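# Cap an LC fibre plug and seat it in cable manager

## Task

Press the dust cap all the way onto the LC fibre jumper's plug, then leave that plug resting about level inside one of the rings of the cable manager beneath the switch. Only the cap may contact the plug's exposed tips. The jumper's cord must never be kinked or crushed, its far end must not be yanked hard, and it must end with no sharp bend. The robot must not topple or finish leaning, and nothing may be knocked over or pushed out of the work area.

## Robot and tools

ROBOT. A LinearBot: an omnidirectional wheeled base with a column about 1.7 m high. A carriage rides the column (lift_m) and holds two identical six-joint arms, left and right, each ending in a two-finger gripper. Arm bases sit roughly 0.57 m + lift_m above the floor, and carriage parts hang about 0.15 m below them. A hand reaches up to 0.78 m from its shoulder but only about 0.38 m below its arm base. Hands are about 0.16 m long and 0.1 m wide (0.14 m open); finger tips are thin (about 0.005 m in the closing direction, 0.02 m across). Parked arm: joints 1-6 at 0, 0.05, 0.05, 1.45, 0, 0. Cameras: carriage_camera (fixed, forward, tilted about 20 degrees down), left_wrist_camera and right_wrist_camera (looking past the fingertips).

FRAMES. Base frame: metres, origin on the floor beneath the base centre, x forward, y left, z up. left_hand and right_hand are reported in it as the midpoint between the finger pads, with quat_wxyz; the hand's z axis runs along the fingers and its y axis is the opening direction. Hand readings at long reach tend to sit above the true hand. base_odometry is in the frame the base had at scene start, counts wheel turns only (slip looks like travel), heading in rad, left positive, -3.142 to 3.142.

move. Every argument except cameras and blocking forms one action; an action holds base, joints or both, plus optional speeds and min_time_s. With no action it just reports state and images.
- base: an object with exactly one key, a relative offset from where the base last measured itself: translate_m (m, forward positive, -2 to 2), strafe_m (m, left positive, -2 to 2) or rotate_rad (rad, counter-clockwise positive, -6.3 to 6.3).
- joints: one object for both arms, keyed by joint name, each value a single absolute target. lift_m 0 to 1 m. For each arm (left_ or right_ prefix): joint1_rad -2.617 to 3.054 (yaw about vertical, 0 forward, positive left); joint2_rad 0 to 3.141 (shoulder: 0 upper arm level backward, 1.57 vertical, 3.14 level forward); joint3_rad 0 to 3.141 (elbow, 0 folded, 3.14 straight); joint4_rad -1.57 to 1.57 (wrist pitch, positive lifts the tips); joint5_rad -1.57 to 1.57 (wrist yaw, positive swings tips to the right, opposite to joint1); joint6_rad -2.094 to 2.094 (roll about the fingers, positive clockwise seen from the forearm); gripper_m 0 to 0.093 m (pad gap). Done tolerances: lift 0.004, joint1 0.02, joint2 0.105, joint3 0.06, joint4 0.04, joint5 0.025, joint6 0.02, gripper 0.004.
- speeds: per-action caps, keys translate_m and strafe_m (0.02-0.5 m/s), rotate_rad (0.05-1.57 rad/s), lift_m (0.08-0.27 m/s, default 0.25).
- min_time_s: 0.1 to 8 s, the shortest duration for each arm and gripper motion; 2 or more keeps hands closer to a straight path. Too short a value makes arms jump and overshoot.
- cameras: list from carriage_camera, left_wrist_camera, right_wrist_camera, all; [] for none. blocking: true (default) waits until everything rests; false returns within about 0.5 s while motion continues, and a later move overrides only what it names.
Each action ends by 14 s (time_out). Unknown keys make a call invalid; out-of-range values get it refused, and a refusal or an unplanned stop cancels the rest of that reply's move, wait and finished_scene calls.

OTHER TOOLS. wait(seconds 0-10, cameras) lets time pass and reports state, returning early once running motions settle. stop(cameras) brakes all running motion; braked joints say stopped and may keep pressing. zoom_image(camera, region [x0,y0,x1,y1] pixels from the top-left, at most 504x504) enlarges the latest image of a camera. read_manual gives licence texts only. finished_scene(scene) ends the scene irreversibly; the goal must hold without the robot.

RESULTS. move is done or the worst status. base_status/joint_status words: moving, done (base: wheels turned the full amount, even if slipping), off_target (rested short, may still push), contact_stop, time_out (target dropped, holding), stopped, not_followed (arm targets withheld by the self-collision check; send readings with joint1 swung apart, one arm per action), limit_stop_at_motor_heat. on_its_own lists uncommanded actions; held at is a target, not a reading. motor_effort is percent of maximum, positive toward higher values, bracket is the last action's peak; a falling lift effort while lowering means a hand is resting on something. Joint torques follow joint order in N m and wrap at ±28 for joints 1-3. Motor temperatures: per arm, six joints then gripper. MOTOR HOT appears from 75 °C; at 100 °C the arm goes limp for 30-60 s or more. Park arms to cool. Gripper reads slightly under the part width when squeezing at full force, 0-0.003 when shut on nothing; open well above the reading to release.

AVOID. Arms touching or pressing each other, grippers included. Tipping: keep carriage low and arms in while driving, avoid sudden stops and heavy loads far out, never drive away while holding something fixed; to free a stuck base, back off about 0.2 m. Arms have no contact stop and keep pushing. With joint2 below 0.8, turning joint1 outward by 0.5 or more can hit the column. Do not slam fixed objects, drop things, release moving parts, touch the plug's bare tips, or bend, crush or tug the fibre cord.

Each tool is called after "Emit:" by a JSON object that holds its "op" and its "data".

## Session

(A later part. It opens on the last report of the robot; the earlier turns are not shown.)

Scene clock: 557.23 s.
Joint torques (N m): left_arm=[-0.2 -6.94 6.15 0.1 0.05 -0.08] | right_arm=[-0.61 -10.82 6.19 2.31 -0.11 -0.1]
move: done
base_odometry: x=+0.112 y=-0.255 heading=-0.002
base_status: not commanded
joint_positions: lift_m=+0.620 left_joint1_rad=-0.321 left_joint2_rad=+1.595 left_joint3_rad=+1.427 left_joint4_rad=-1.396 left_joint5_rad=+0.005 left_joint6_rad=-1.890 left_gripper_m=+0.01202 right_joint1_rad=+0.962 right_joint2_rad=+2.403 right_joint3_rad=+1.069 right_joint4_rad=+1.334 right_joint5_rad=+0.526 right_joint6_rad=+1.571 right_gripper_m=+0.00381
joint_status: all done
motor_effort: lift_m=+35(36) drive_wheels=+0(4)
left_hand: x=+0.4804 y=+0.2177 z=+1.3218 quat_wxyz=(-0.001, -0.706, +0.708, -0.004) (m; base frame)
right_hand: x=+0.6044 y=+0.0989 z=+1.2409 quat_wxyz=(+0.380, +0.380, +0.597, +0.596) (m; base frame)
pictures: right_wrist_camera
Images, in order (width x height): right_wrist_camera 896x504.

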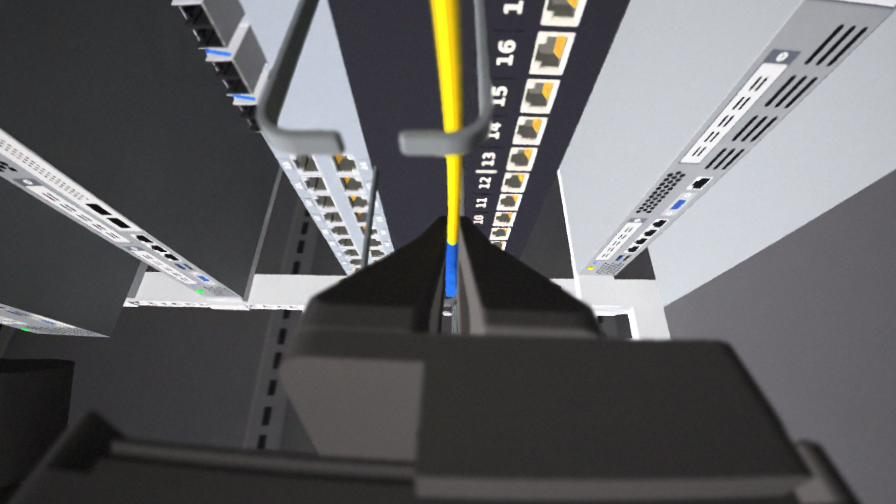

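Emit:
{"op": "move", "data": {"joints": {"lift_m": 0.629}, "speeds": {"lift_m": 0.08}, "cameras": ["all"]}}

Emit:
{"op": "zoom_image", "data": {"camera": "carriage_camera", "region": [280, 260, 500, 380]}}

Emit:
{"op": "zoom_image", "data": {"camera": "right_wrist_camera", "region": [360, 180, 560, 340]}}

Scene clock: 562.50 s.
Joint torques (N m): left_arm=[-0.21 -6.93 6.16 0.11 0.05 -0.09] | right_arm=[-0.58 -11.52 5.83 2.36 -0.09 -0.11]
move: done
base_odometry: x=+0.112 y=-0.255 heading=-0.002
base_status: not commanded
joint_positions: lift_m=+0.629 left_joint1_rad=-0.321 left_joint2_rad=+1.595 left_joint3_rad=+1.427 left_joint4_rad=-1.396 left_joint5_rad=+0.005 left_joint6_rad=-1.890 left_gripper_m=+0.01202 right_joint1_rad=+0.962 right_joint2_rad=+2.410 right_joint3_rad=+1.073 right_joint4_rad=+1.331 right_joint5_rad=+0.525 right_joint6_rad=+1.571 right_gripper_m=+0.00381
joint_status: all done
motor_effort: lift_m=+35(42) drive_wheels=+2(4)
left_hand: x=+0.4803 y=+0.2178 z=+1.3308 quat_wxyz=(-0.001, -0.706, +0.708, -0.004) (m; base frame)
right_hand: x=+0.6047 y=+0.0995 z=+1.2468 quat_wxyz=(+0.379, +0.380, +0.599, +0.594) (m; base frame)
pictures: carriage_camera, left_wrist_camera, right_wrist_camera
Images, in order (width x height): carriage_camera 896x504, left_wrist_camera 896x504, right_wrist_camera 896x504.

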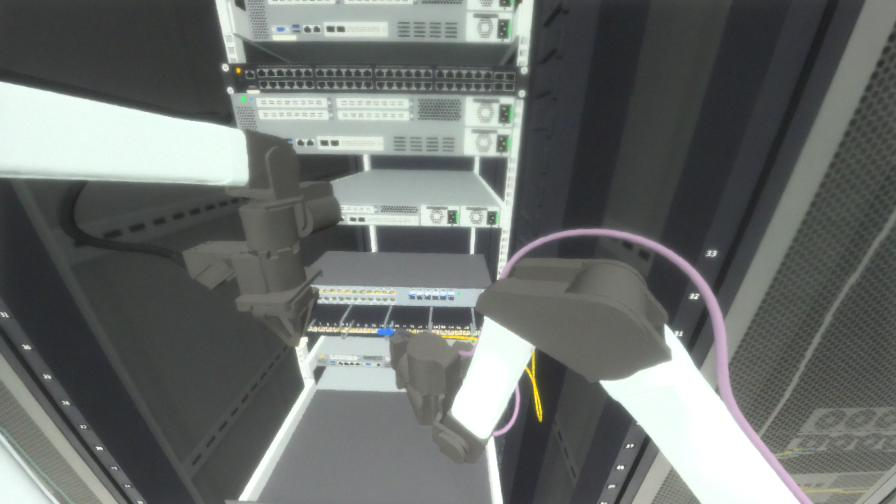

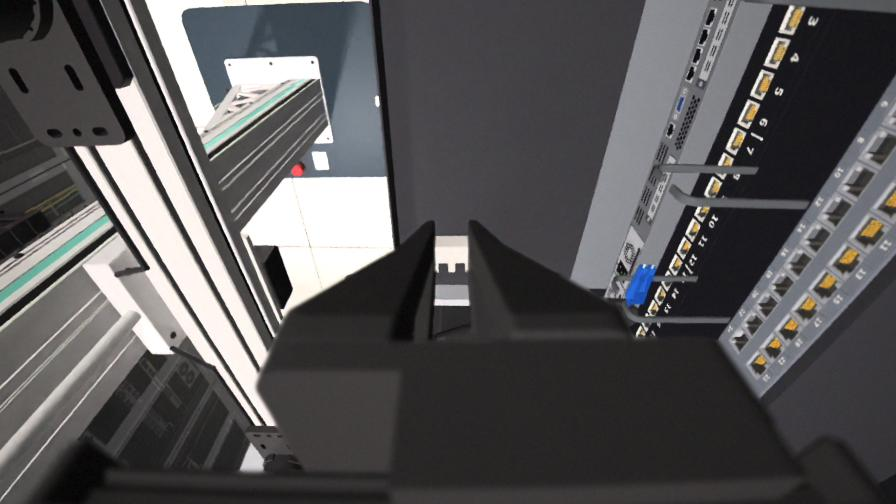

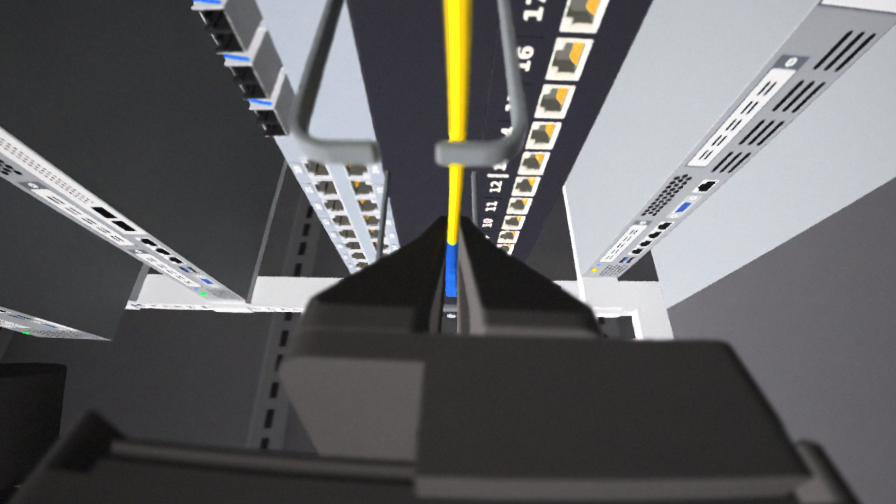

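Scaled by 2.291 from the camera's 896x504 image, which has a finer 1280x720 frame.

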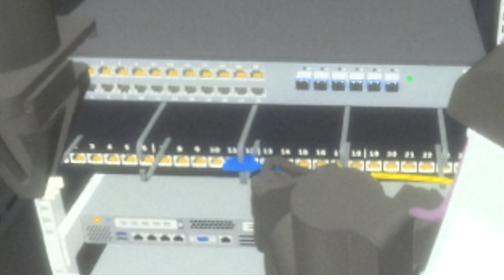

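Scaled by 2.520 from the camera's 896x504 image, which has a finer 1280x720 frame.

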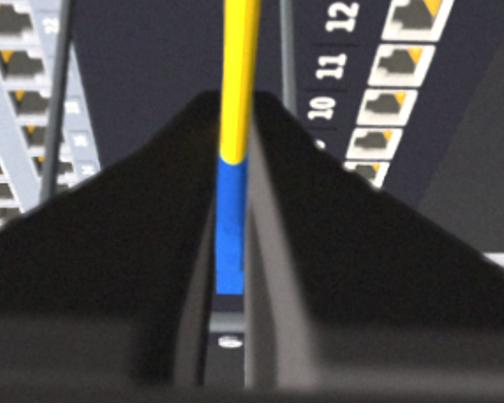

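Emit:
{"op": "move", "data": {"joints": {"lift_m": 0.632, "left_joint1_rad": -0.489, "left_joint2_rad": 1.791, "left_joint3_rad": 1.376, "left_joint4_rad": -1.125, "left_joint5_rad": 0.012, "left_joint6_rad": -2.064}, "speeds": {"lift_m": 0.08}, "min_time_s": 2.0}}

Emit:
{"op": "move", "data": {"joints": {"left_joint1_rad": -0.401, "left_joint2_rad": 1.998, "left_joint3_rad": 1.634, "left_joint4_rad": -1.202, "left_joint5_rad": 0.012, "left_joint6_rad": -1.968}, "min_time_s": 2.0, "cameras": ["all"]}}

Emit:
{"op": "zoom_image", "data": {"camera": "left_wrist_camera", "region": [360, 180, 600, 360]}}

Emit:
{"op": "zoom_image", "data": {"camera": "carriage_camera", "region": [300, 280, 460, 380]}}

Scene clock: 621.97 s.
Joint torques (N m): left_arm=[-0.58 -6.38 5.6 0.34 0.06 -0.09] | right_arm=[-0.49 -11.62 5.67 2.38 -0.08 -0.11]
Motor temperatures (°C): left_arm=[29 47 46 30 29 33 35] | right_arm=[31 49 42 46 31 30 34]
move: done
base_odometry: x=+0.112 y=-0.255 heading=-0.002
base_status: not commanded
joint_positions: lift_m=+0.632 left_joint1_rad=-0.481 left_joint2_rad=+1.779 left_joint3_rad=+1.390 left_joint4_rad=-1.139 left_joint5_rad=+0.005 left_joint6_rad=-2.052 left_gripper_m=+0.01202 right_joint1_rad=+0.961 right_joint2_rad=+2.411 right_joint3_rad=+1.075 right_joint4_rad=+1.329 right_joint5_rad=+0.525 right_joint6_rad=+1.572 right_gripper_m=+0.00381
joint_status: all done
motor_effort: lift_m=+36(41) drive_wheels=+2(5)
left_hand: x=+0.5115 y=+0.1512 z=+1.2727 quat_wxyz=(+0.004, -0.707, +0.707, -0.021) (m; base frame)
right_hand: x=+0.6053 y=+0.0995 z=+1.2497 quat_wxyz=(+0.380, +0.380, +0.599, +0.594) (m; base frame)
pictures: none

Scene clock: 624.27 s.
Joint torques (N m): left_arm=[0.7 -7.82 9.68 -0.03 0.06 0.12] | right_arm=[-0.47 -11.64 5.67 2.37 -0.09 -0.11]
move: done
base_odometry: x=+0.112 y=-0.255 heading=-0.002
base_status: not commanded
joint_positions: lift_m=+0.632 left_joint1_rad=-0.409 left_joint2_rad=+1.984 left_joint3_rad=+1.601 left_joint4_rad=-1.189 left_joint5_rad=+0.005 left_joint6_rad=-1.979 left_gripper_m=+0.01202 right_joint1_rad=+0.961 right_joint2_rad=+2.411 right_joint3_rad=+1.075 right_joint4_rad=+1.329 right_joint5_rad=+0.525 right_joint6_rad=+1.572 right_gripper_m=+0.00381
joint_status: all done
motor_effort: lift_m=+36(36) drive_wheels=+0(8)
left_hand: x=+0.5594 y=+0.1569 z=+1.2574 quat_wxyz=(-0.002, -0.707, +0.707, +0.000) (m; base frame)
right_hand: x=+0.6053 y=+0.0995 z=+1.2497 quat_wxyz=(+0.380, +0.380, +0.599, +0.594) (m; base frame)
pictures: carriage_camera, left_wrist_camera, right_wrist_camera
Images, in order (width x height): carriage_camera 896x504, left_wrist_camera 896x504, right_wrist_camera 896x504.

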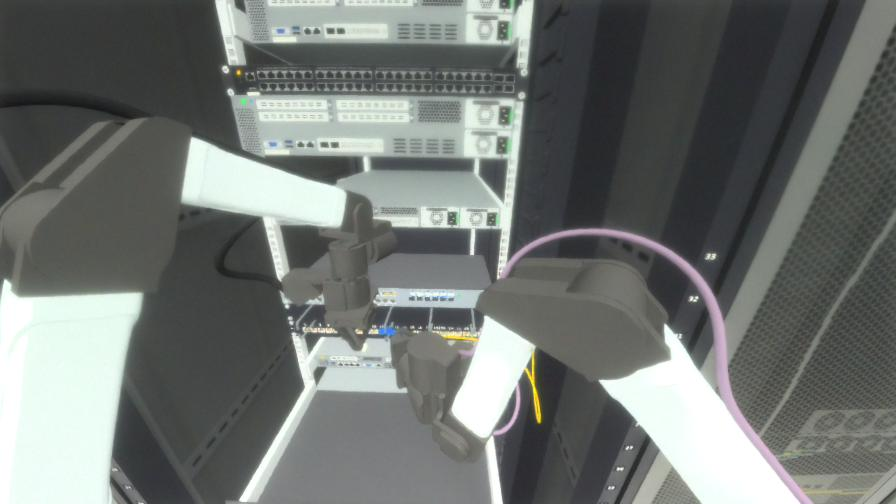

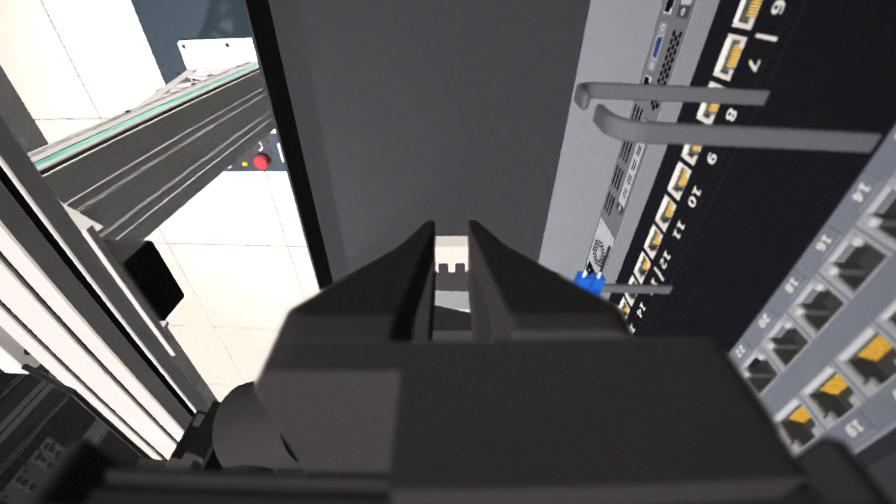

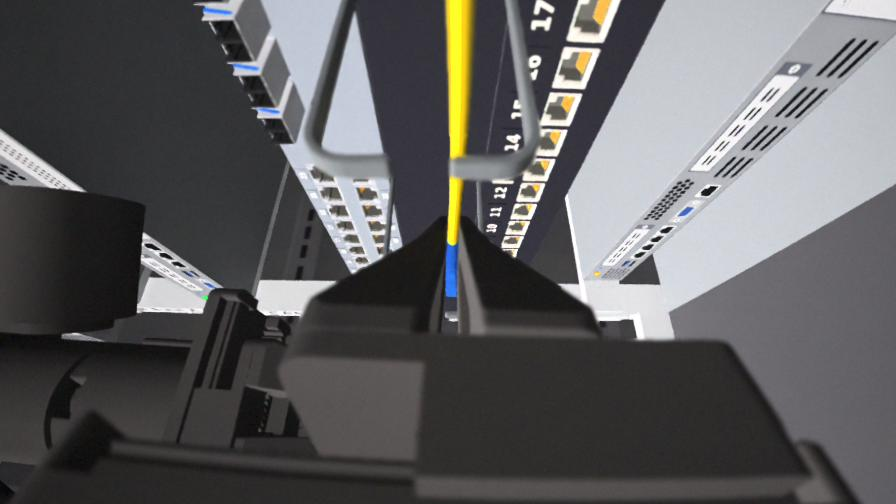

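Scaled by 2.100 from the camera's 896x504 image, which has a finer 1280x720 frame.

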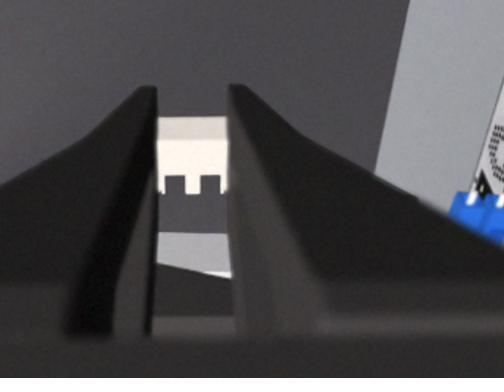

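Scaled by 3.150 from the camera's 896x504 image, which has a finer 1280x720 frame.

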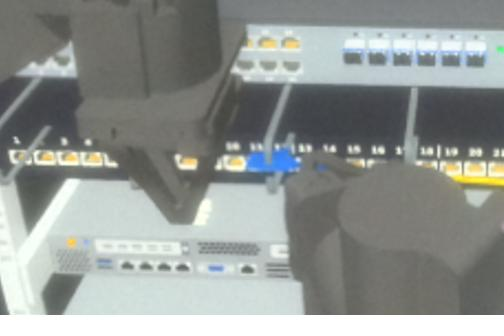

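Emit:
{"op": "zoom_image", "data": {"camera": "left_wrist_camera", "region": [540, 230, 660, 310]}}

Emit:
{"op": "zoom_image", "data": {"camera": "left_wrist_camera", "region": [400, 210, 520, 290]}}

Scaled by 4.200 from the camera's 896x504 image, which has a finer 1280x720 frame.

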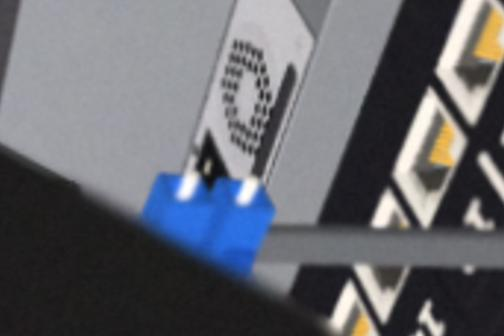

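Scaled by 4.200 from the camera's 896x504 image, which has a finer 1280x720 frame.

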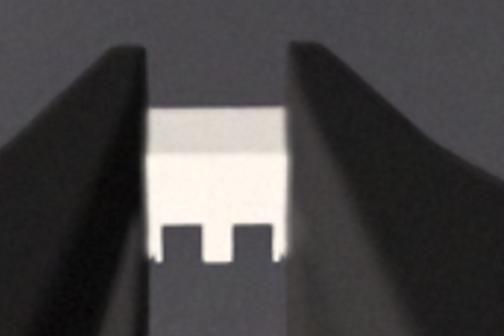

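Emit:
{"op": "move", "data": {"joints": {"left_joint1_rad": -0.367, "left_joint2_rad": 2.107, "left_joint3_rad": 1.792, "left_joint4_rad": -1.252, "left_joint5_rad": 0.012, "left_joint6_rad": -1.934}, "min_time_s": 2.0, "cameras": ["carriage_camera", "left_wrist_camera"]}}

Emit:
{"op": "zoom_image", "data": {"camera": "left_wrist_camera", "region": [420, 200, 580, 310]}}

Emit:
{"op": "zoom_image", "data": {"camera": "carriage_camera", "region": [330, 290, 450, 370]}}

Scene clock: 681.10 s.
Joint torques (N m): left_arm=[2.37 -4.57 11.79 1.07 0.05 0.1] | right_arm=[-0.47 -11.64 5.68 2.37 -0.08 -0.11]
Motor temperatures (°C): left_arm=[29 50 53 30 29 33 36] | right_arm=[31 48 41 48 31 30 35]
move: off_target
base_odometry: x=+0.112 y=-0.255 heading=-0.002
base_status: not commanded
joint_positions: lift_m=+0.632 left_joint1_rad=-0.396 left_joint2_rad=+2.049 left_joint3_rad=+1.733 left_joint4_rad=-1.361 left_joint5_rad=+0.005 left_joint6_rad=-1.945 left_gripper_m=+0.01202 right_joint1_rad=+0.961 right_joint2_rad=+2.411 right_joint3_rad=+1.075 right_joint4_rad=+1.329 right_joint5_rad=+0.525 right_joint6_rad=+1.572 right_gripper_m=+0.00381
joint_status: left_joint1_rad off_target (ended at -0.396, target -0.367); left_joint4_rad off_target (ended at -1.361, target -1.252); the others done
motor_effort: lift_m=+36(36) drive_wheels=+4(8)
left_hand: x=+0.5533 y=+0.1646 z=+1.2679 quat_wxyz=(-0.023, -0.699, +0.714, +0.048) (m; base frame)
right_hand: x=+0.6053 y=+0.0995 z=+1.2497 quat_wxyz=(+0.380, +0.380, +0.599, +0.594) (m; base frame)
pictures: carriage_camera, left_wrist_camera
Images, in order (width x height): carriage_camera 896x504, left_wrist_camera 896x504.

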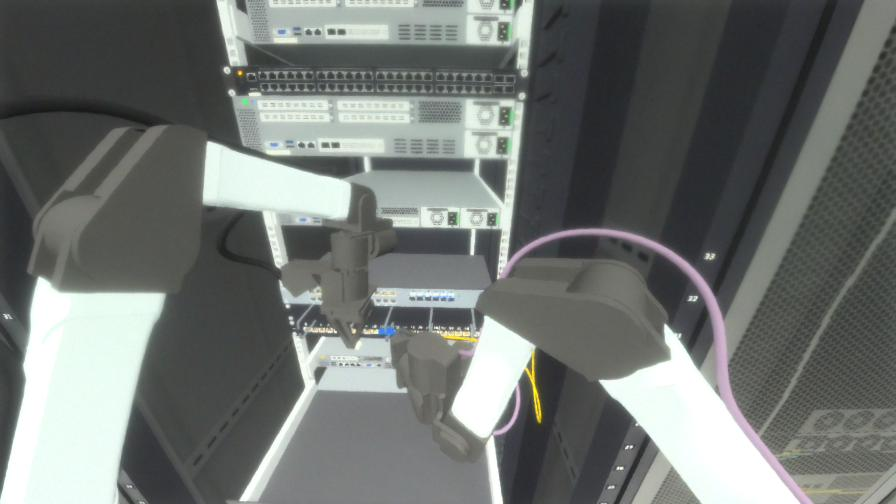

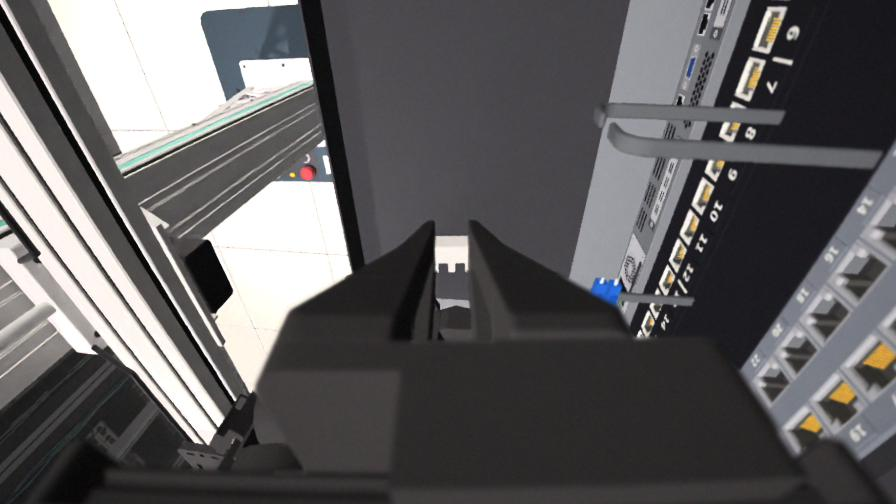

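Scaled by 3.150 from the camera's 896x504 image, which has a finer 1280x720 frame.

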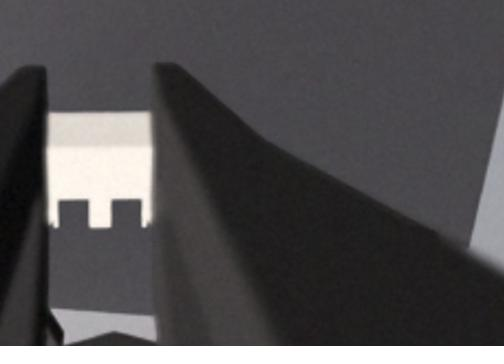

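Scaled by 4.200 from the camera's 896x504 image, which has a finer 1280x720 frame.

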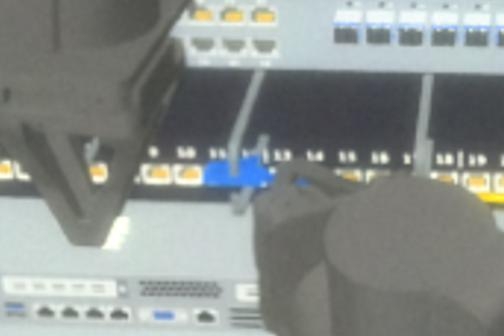

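Emit:
{"op": "move", "data": {"joints": {"left_joint1_rad": -0.43, "left_joint2_rad": 1.80, "left_joint3_rad": 1.376, "left_joint4_rad": -1.125, "left_joint5_rad": 0.012, "left_joint6_rad": -2.01}, "min_time_s": 2.0, "cameras": ["left_wrist_camera", "carriage_camera"]}}

Scene clock: 975.70 s.
Joint torques (N m): left_arm=[-0.64 -10.45 5.45 0.25 0.06 -0.1] | right_arm=[-0.49 -11.62 5.65 2.37 -0.08 -0.11]
Motor temperatures (°C): left_arm=[30 44 62 33 29 33 36] | right_arm=[31 52 41 52 31 30 36]
move: done
base_odometry: x=+0.112 y=-0.255 heading=-0.002
base_status: not commanded
joint_positions: lift_m=+0.632 left_joint1_rad=-0.421 left_joint2_rad=+1.834 left_joint3_rad=+1.390 left_joint4_rad=-1.139 left_joint5_rad=+0.005 left_joint6_rad=-1.999 left_gripper_m=+0.01202 right_joint1_rad=+0.961 right_joint2_rad=+2.411 right_joint3_rad=+1.075 right_joint4_rad=+1.329 right_joint5_rad=+0.525 right_joint6_rad=+1.572 right_gripper_m=+0.00381
joint_status: all done
motor_effort: lift_m=+36(36) drive_wheels=+2(6)
left_hand: x=+0.5186 y=+0.1700 z=+1.2553 quat_wxyz=(-0.004, -0.709, +0.705, +0.005) (m; base frame)
right_hand: x=+0.6053 y=+0.0995 z=+1.2497 quat_wxyz=(+0.380, +0.380, +0.599, +0.594) (m; base frame)
pictures: carriage_camera, left_wrist_camera
Images, in order (width x height): carriage_camera 896x504, left_wrist_camera 896x504.

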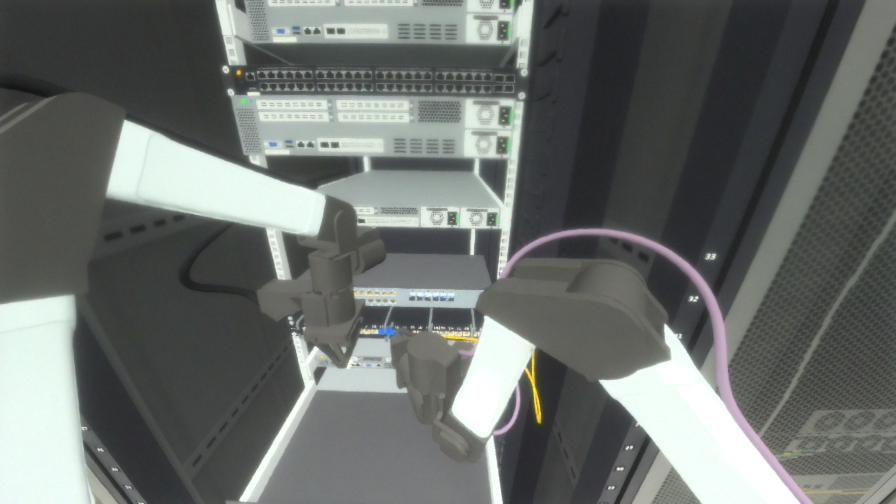

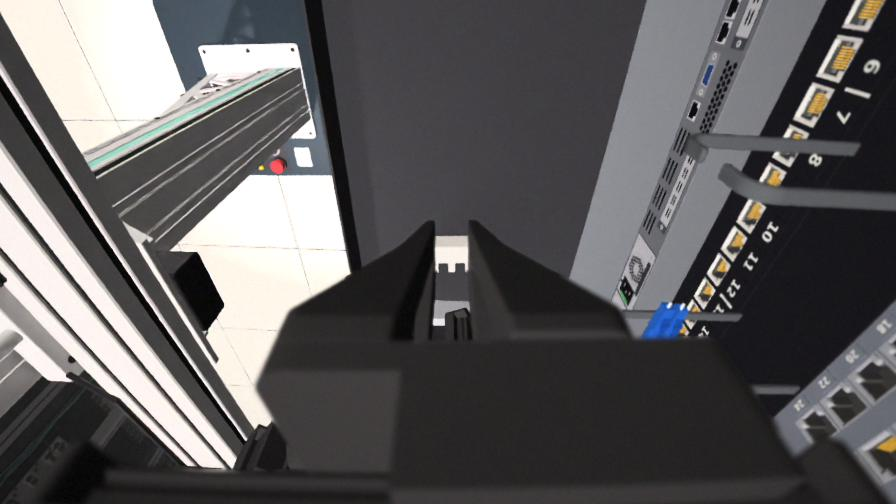

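Emit:
{"op": "move", "data": {"joints": {"lift_m": 0.5965, "right_joint1_rad": 0.966, "right_joint2_rad": 2.343, "right_joint3_rad": 1.055, "right_joint4_rad": 1.404, "right_joint5_rad": 0.511, "right_joint6_rad": 1.478}, "speeds": {"lift_m": 0.08}, "min_time_s": 0.9, "cameras": ["right_wrist_camera"]}}

Scene clock: 983.00 s.
Joint torques (N m): left_arm=[-0.59 -9.78 5.78 0.22 0.06 -0.09] | right_arm=[0.46 -15.2 3.69 2.45 -0.15 -0.34]
Motor temperatures (°C): left_arm=[30 45 61 33 29 33 36] | right_arm=[31 52 41 52 31 30 36]
move: done
base_odometry: x=+0.112 y=-0.255 heading=-0.002
base_status: not commanded
joint_positions: lift_m=+0.597 left_joint1_rad=-0.421 left_joint2_rad=+1.827 left_joint3_rad=+1.387 left_joint4_rad=-1.136 left_joint5_rad=+0.005 left_joint6_rad=-1.999 left_gripper_m=+0.01202 right_joint1_rad=+0.961 right_joint2_rad=+2.372 right_joint3_rad=+1.066 right_joint4_rad=+1.403 right_joint5_rad=+0.521 right_joint6_rad=+1.488 right_gripper_m=+0.00380
joint_status: all done
motor_effort: lift_m=+34(35) drive_wheels=+4(8)
left_hand: x=+0.5187 y=+0.1700 z=+1.2215 quat_wxyz=(-0.003, -0.710, +0.705, +0.001) (m; base frame)
right_hand: x=+0.6043 y=+0.0990 z=+1.2488 quat_wxyz=(+0.406, +0.353, +0.577, +0.614) (m; base frame)
pictures: right_wrist_camera
Images, in order (width x height): right_wrist_camera 896x504.

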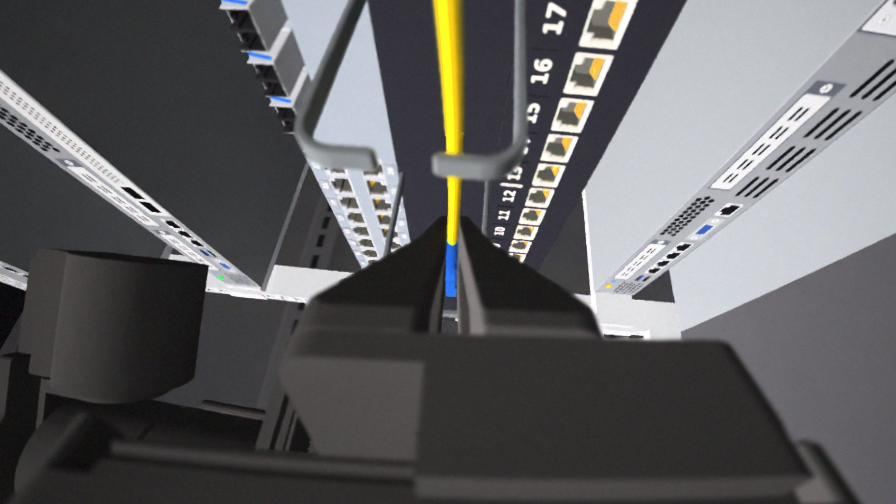

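Emit:
{"op": "move", "data": {"joints": {"lift_m": 0.561, "right_joint1_rad": 0.966, "right_joint2_rad": 2.290, "right_joint3_rad": 1.055, "right_joint4_rad": 1.434, "right_joint5_rad": 0.501, "right_joint6_rad": 1.396}, "speeds": {"lift_m": 0.08}, "min_time_s": 0.9}}

Emit:
{"op": "move", "data": {"joints": {"lift_m": 0.5255, "right_joint1_rad": 0.962, "right_joint2_rad": 2.243, "right_joint3_rad": 1.083, "right_joint4_rad": 1.466, "right_joint5_rad": 0.482, "right_joint6_rad": 1.319}, "speeds": {"lift_m": 0.08}, "min_time_s": 0.9, "cameras": ["right_wrist_camera"]}}

Scene clock: 994.93 s.
Joint torques (N m): left_arm=[-0.59 -9.54 5.91 0.21 0.06 -0.09] | right_arm=[0.44 -15.04 3.95 2.33 -0.18 -0.33]
Motor temperatures (°C): left_arm=[30 48 60 33 29 33 36] | right_arm=[31 54 41 52 31 30 36]
move: done
base_odometry: x=+0.112 y=-0.255 heading=-0.002
base_status: not commanded
joint_positions: lift_m=+0.561 left_joint1_rad=-0.421 left_joint2_rad=+1.824 left_joint3_rad=+1.386 left_joint4_rad=-1.135 left_joint5_rad=+0.005 left_joint6_rad=-1.999 left_gripper_m=+0.01202 right_joint1_rad=+0.961 right_joint2_rad=+2.319 right_joint3_rad=+1.066 right_joint4_rad=+1.439 right_joint5_rad=+0.511 right_joint6_rad=+1.406 right_gripper_m=+0.00380
joint_status: all done
motor_effort: lift_m=+35(35) drive_wheels=+3(7)
left_hand: x=+0.5187 y=+0.1700 z=+1.1867 quat_wxyz=(-0.003, -0.710, +0.705, +0.000) (m; base frame)
right_hand: x=+0.6028 y=+0.0994 z=+1.2501 quat_wxyz=(+0.431, +0.326, +0.559, +0.629) (m; base frame)
pictures: none

Scene clock: 996.13 s.
Joint torques (N m): left_arm=[-0.64 -9.36 5.94 0.22 0.06 -0.09] | right_arm=[0.03 -14.89 6.65 2.22 -0.2 -0.34]
Motor temperatures (°C): left_arm=[30 48 60 33 29 33 36] | right_arm=[31 54 41 52 31 30 36]
move: done
base_odometry: x=+0.112 y=-0.255 heading=-0.002
base_status: not commanded
joint_positions: lift_m=+0.526 left_joint1_rad=-0.421 left_joint2_rad=+1.822 left_joint3_rad=+1.385 left_joint4_rad=-1.134 left_joint5_rad=+0.005 left_joint6_rad=-1.999 left_gripper_m=+0.01202 right_joint1_rad=+0.961 right_joint2_rad=+2.272 right_joint3_rad=+1.066 right_joint4_rad=+1.474 right_joint5_rad=+0.492 right_joint6_rad=+1.329 right_gripper_m=+0.00380
joint_status: all done
motor_effort: lift_m=+34(35) drive_wheels=+3(7)
left_hand: x=+0.5189 y=+0.1699 z=+1.1517 quat_wxyz=(-0.002, -0.710, +0.705, -0.001) (m; base frame)
right_hand: x=+0.5993 y=+0.0994 z=+1.2480 quat_wxyz=(+0.453, +0.298, +0.542, +0.642) (m; base frame)
pictures: right_wrist_camera
Images, in order (width x height): right_wrist_camera 896x504.

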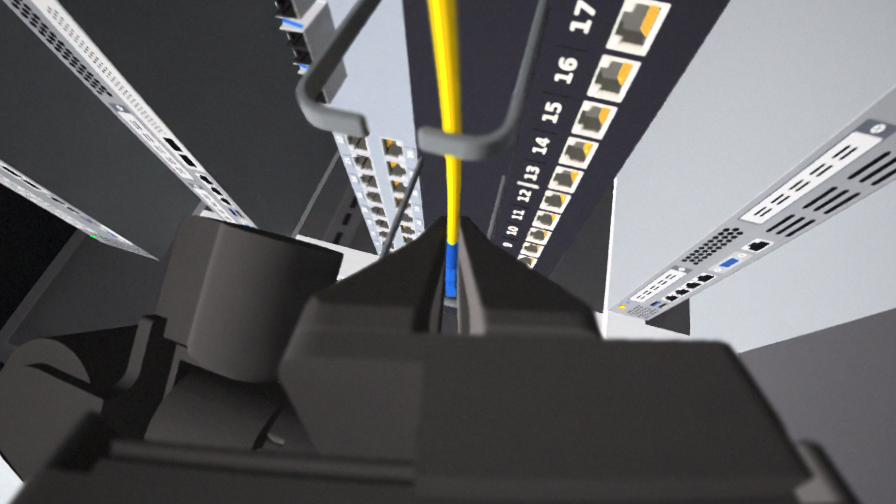

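Emit:
{"op": "move", "data": {"joints": {"lift_m": 0.49, "right_joint1_rad": 0.946, "right_joint2_rad": 2.199, "right_joint3_rad": 1.117, "right_joint4_rad": 1.487, "right_joint5_rad": 0.455, "right_joint6_rad": 1.243, "left_joint1_rad": -0.450, "left_joint2_rad": 1.430, "left_joint3_rad": 1.582, "left_joint4_rad": -1.365, "left_joint5_rad": -0.159, "left_joint6_rad": -1.979}, "speeds": {"lift_m": 0.08}, "min_time_s": 1.2, "cameras": ["all"]}}

Emit:
{"op": "zoom_image", "data": {"camera": "right_wrist_camera", "region": [360, 180, 560, 340]}}

Emit:
{"op": "zoom_image", "data": {"camera": "carriage_camera", "region": [280, 200, 500, 320]}}

Scene clock: 1017.80 s.
Joint torques (N m): left_arm=[-0.62 -6.17 9.74 0.69 -0.2 0.14] | right_arm=[-0.59 -14.83 7.23 2.09 -0.24 -0.31]
Motor temperatures (°C): left_arm=[30 50 57 32 29 33 36] | right_arm=[31 55 42 49 31 30 36]
move: done
base_odometry: x=+0.112 y=-0.255 heading=-0.002
base_status: not commanded
joint_positions: lift_m=+0.490 left_joint1_rad=-0.442 left_joint2_rad=+1.449 left_joint3_rad=+1.550 left_joint4_rad=-1.353 left_joint5_rad=-0.145 left_joint6_rad=-1.990 left_gripper_m=+0.01202 right_joint1_rad=+0.951 right_joint2_rad=+2.228 right_joint3_rad=+1.097 right_joint4_rad=+1.498 right_joint5_rad=+0.466 right_joint6_rad=+1.253 right_gripper_m=+0.00380
joint_status: all done
motor_effort: lift_m=+34(35) drive_wheels=+2(5)
left_hand: x=+0.4998 y=+0.2002 z=+1.2705 quat_wxyz=(+0.122, -0.697, +0.696, -0.124) (m; base frame)
right_hand: x=+0.6006 y=+0.0989 z=+1.2527 quat_wxyz=(+0.479, +0.271, +0.516, +0.656) (m; base frame)
pictures: carriage_camera, left_wrist_camera, right_wrist_camera
Images, in order (width x height): carriage_camera 896x504, left_wrist_camera 896x504, right_wrist_camera 896x504.

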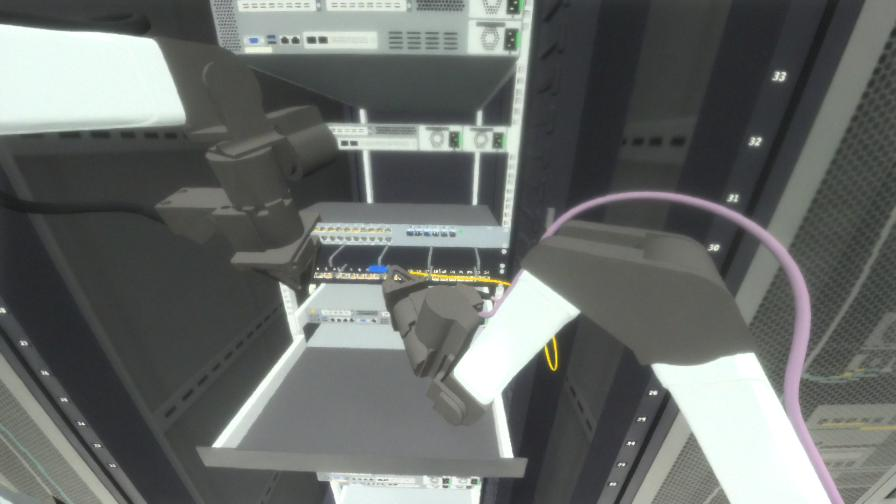

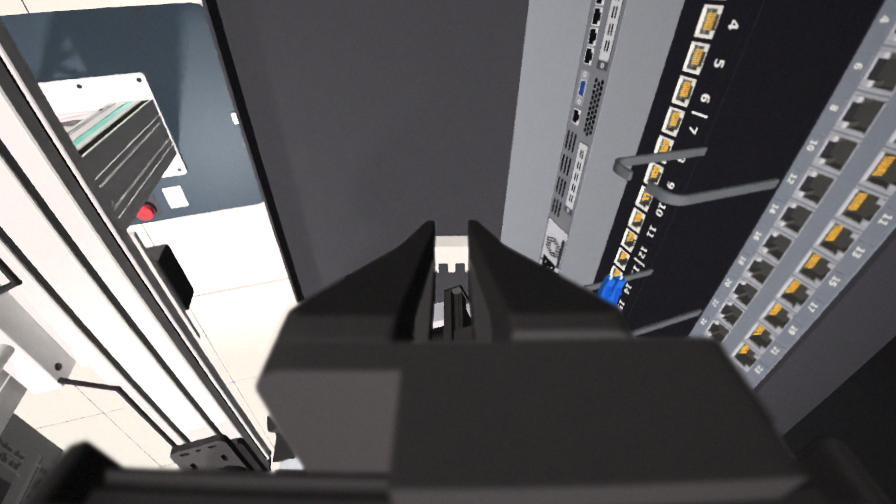

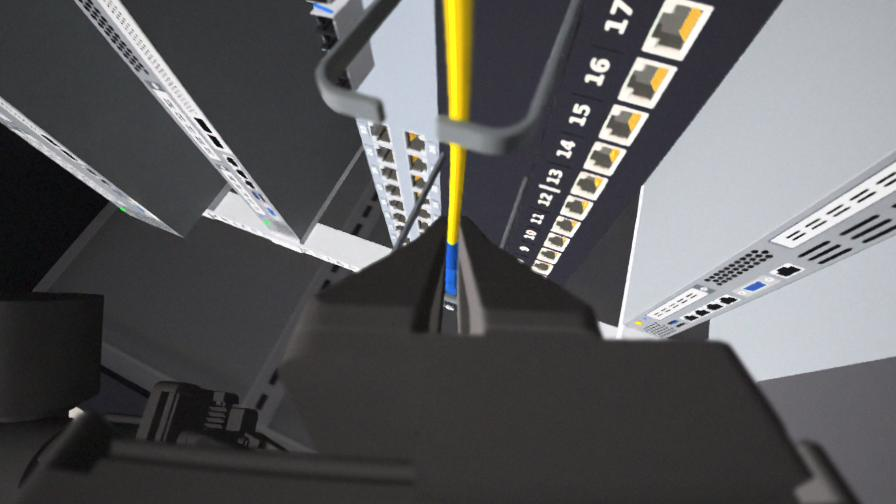

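Scaled by 2.520 from the camera's 896x504 image, which has a finer 1280x720 frame.

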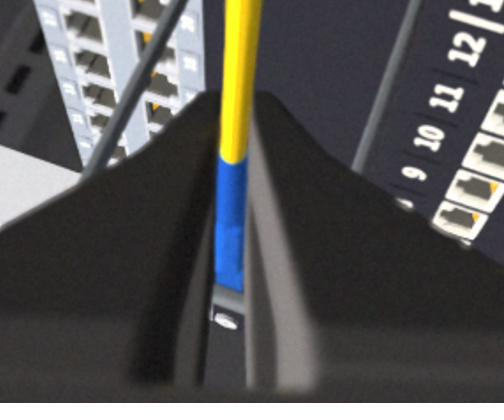

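Scaled by 2.291 from the camera's 896x504 image, which has a finer 1280x720 frame.

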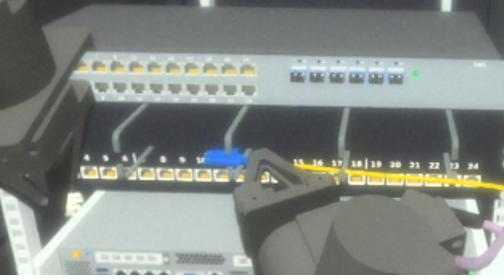

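Emit:
{"op": "move", "data": {"joints": {"left_joint1_rad": -0.459, "left_joint2_rad": 1.736, "left_joint3_rad": 1.827, "left_joint4_rad": -1.311, "left_joint5_rad": -0.162, "left_joint6_rad": -2.010}, "min_time_s": 2.0, "cameras": ["carriage_camera", "left_wrist_camera"]}}

Emit:
{"op": "zoom_image", "data": {"camera": "left_wrist_camera", "region": [420, 210, 600, 320]}}

Emit:
{"op": "zoom_image", "data": {"camera": "carriage_camera", "region": [330, 240, 440, 320]}}

Scene clock: 1035.67 s.
Joint torques (N m): left_arm=[-0.65 -6.11 10.03 0.95 -0.2 -0.07] | right_arm=[-0.58 -14.83 7.24 2.09 -0.23 -0.32]
Motor temperatures (°C): left_arm=[30 48 60 33 29 33 36] | right_arm=[31 57 42 48 31 30 36]
move: done
base_odometry: x=+0.112 y=-0.255 heading=-0.002
base_status: not commanded
joint_positions: lift_m=+0.490 left_joint1_rad=-0.450 left_joint2_rad=+1.724 left_joint3_rad=+1.793 left_joint4_rad=-1.326 left_joint5_rad=-0.149 left_joint6_rad=-1.999 left_gripper_m=+0.01202 right_joint1_rad=+0.951 right_joint2_rad=+2.228 right_joint3_rad=+1.097 right_joint4_rad=+1.498 right_joint5_rad=+0.465 right_joint6_rad=+1.252 right_gripper_m=+0.00380
joint_status: all done
motor_effort: lift_m=+34(34) drive_wheels=+3(5)
left_hand: x=+0.5655 y=+0.1663 z=+1.2610 quat_wxyz=(+0.122, -0.697, +0.696, -0.121) (m; base frame)
right_hand: x=+0.6005 y=+0.0990 z=+1.2527 quat_wxyz=(+0.479, +0.270, +0.516, +0.656) (m; base frame)
pictures: carriage_camera, left_wrist_camera
Images, in order (width x height): carriage_camera 896x504, left_wrist_camera 896x504.

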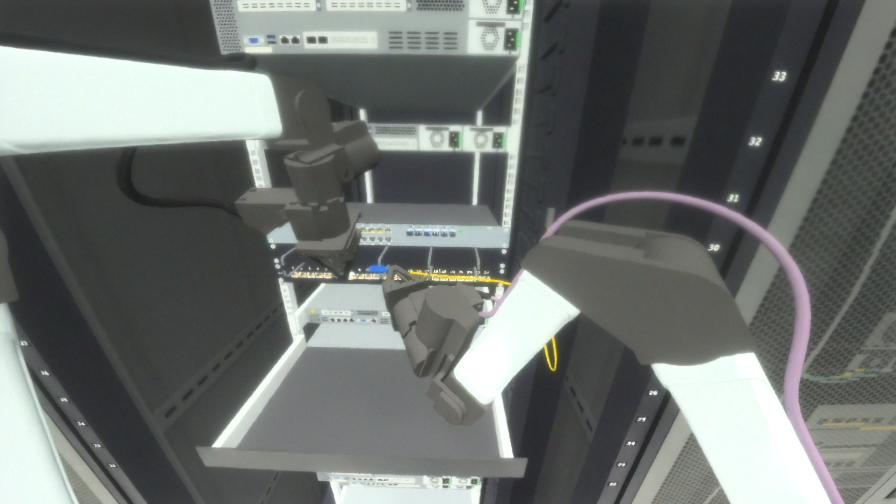

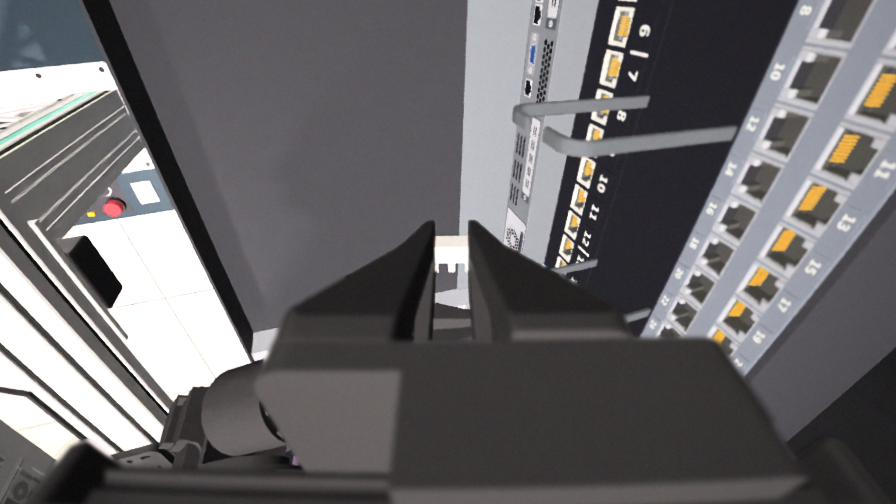

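Scaled by 2.800 from the camera's 896x504 image, which has a finer 1280x720 frame.

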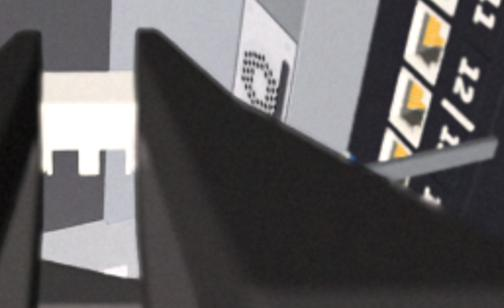

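Scaled by 4.582 from the camera's 896x504 image, which has a finer 1280x720 frame.

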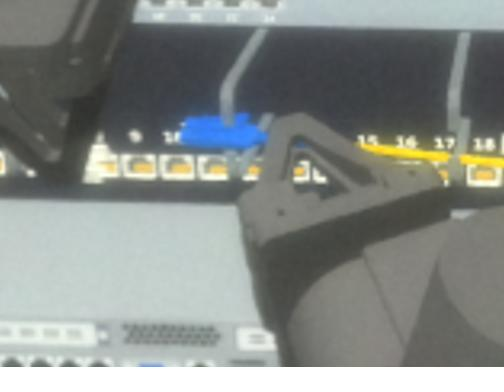

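Emit:
{"op": "move", "data": {"joints": {"left_joint1_rad": -0.404, "left_joint2_rad": 1.883, "left_joint3_rad": 1.981, "left_joint4_rad": -1.311, "left_joint5_rad": -0.125, "left_joint6_rad": -1.948}, "min_time_s": 2.0, "cameras": ["carriage_camera", "left_wrist_camera"]}}

Emit:
{"op": "zoom_image", "data": {"camera": "left_wrist_camera", "region": [400, 210, 500, 310]}}

Emit:
{"op": "zoom_image", "data": {"camera": "carriage_camera", "region": [330, 240, 420, 300]}}

Scene clock: 1059.30 s.
Joint torques (N m): left_arm=[0.68 -7.16 10.06 0.95 0.05 0.14] | right_arm=[-0.58 -14.84 7.23 2.09 -0.23 -0.32]
Motor temperatures (°C): left_arm=[30 47 60 33 29 33 36] | right_arm=[31 59 43 47 31 30 36]
move: done
base_odometry: x=+0.112 y=-0.255 heading=-0.002
base_status: not commanded
joint_positions: lift_m=+0.490 left_joint1_rad=-0.412 left_joint2_rad=+1.870 left_joint3_rad=+1.947 left_joint4_rad=-1.323 left_joint5_rad=-0.138 left_joint6_rad=-1.959 left_gripper_m=+0.01202 right_joint1_rad=+0.951 right_joint2_rad=+2.228 right_joint3_rad=+1.097 right_joint4_rad=+1.498 right_joint5_rad=+0.465 right_joint6_rad=+1.252 right_gripper_m=+0.00380
joint_status: all done
motor_effort: lift_m=+34(34) drive_wheels=+2(6)
left_hand: x=+0.6060 y=+0.1621 z=+1.2551 quat_wxyz=(+0.124, -0.696, +0.697, -0.124) (m; base frame)
right_hand: x=+0.6005 y=+0.0990 z=+1.2527 quat_wxyz=(+0.479, +0.270, +0.516, +0.656) (m; base frame)
pictures: carriage_camera, left_wrist_camera
Images, in order (width x height): carriage_camera 896x504, left_wrist_camera 896x504.

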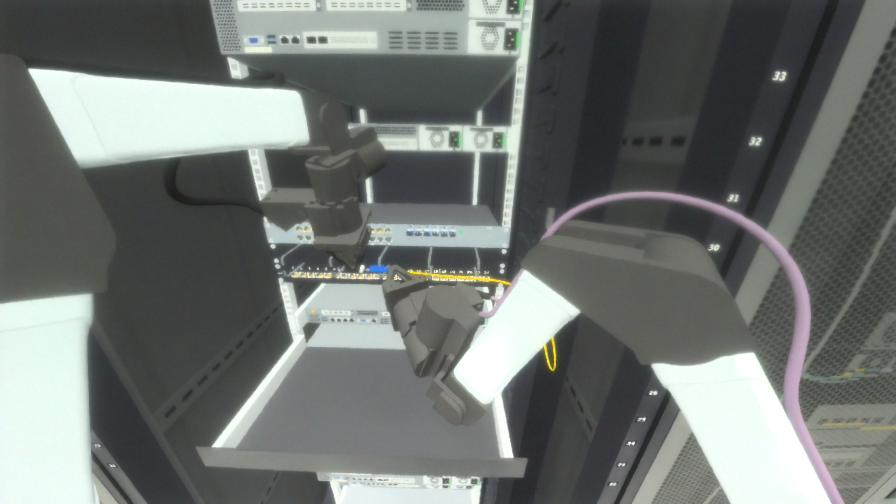

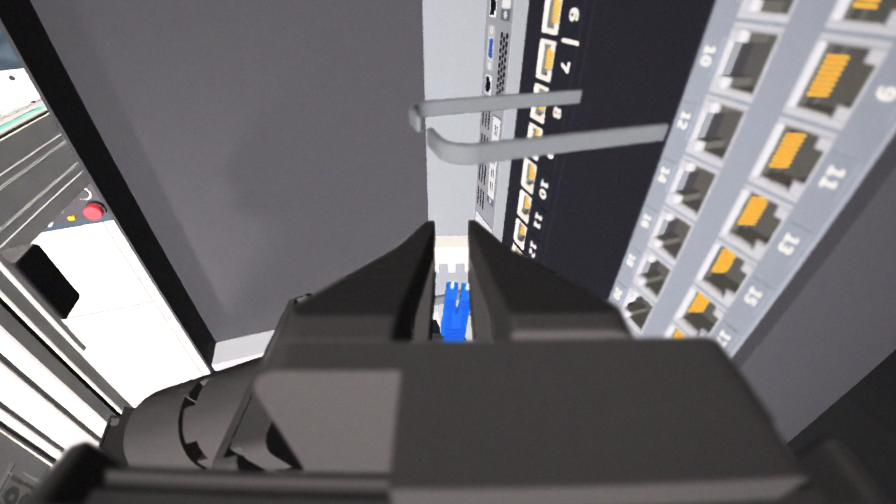

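Scaled by 5.040 from the camera's 896x504 image, which has a finer 1280x720 frame.

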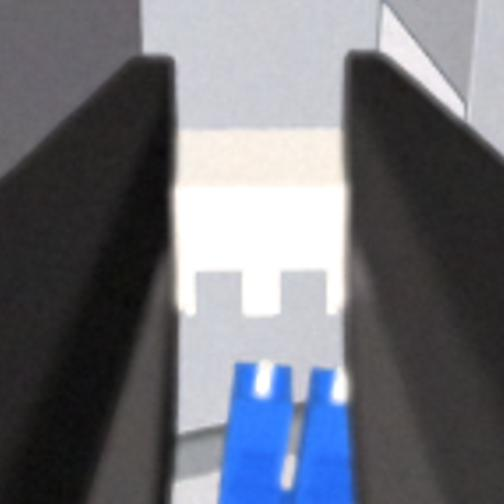

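Scaled by 5.600 from the camera's 896x504 image, which has a finer 1280x720 frame.

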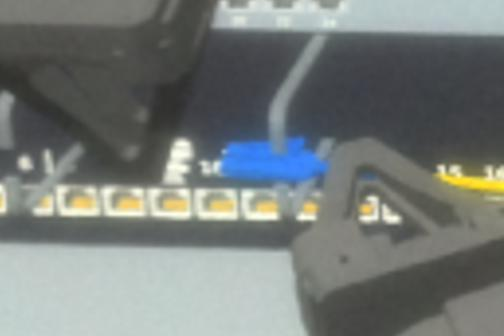

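Emit:
{"op": "zoom_image", "data": {"camera": "carriage_camera", "region": [350, 256, 392, 284]}}

Scaled by 12.000 from the camera's 896x504 image, which has a finer 1280x720 frame.

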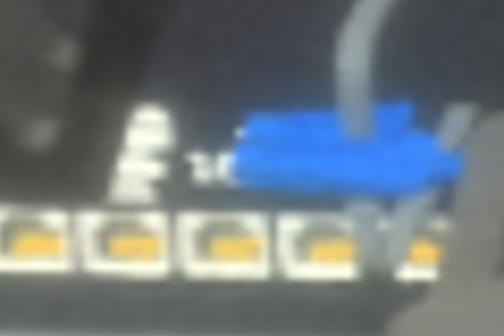

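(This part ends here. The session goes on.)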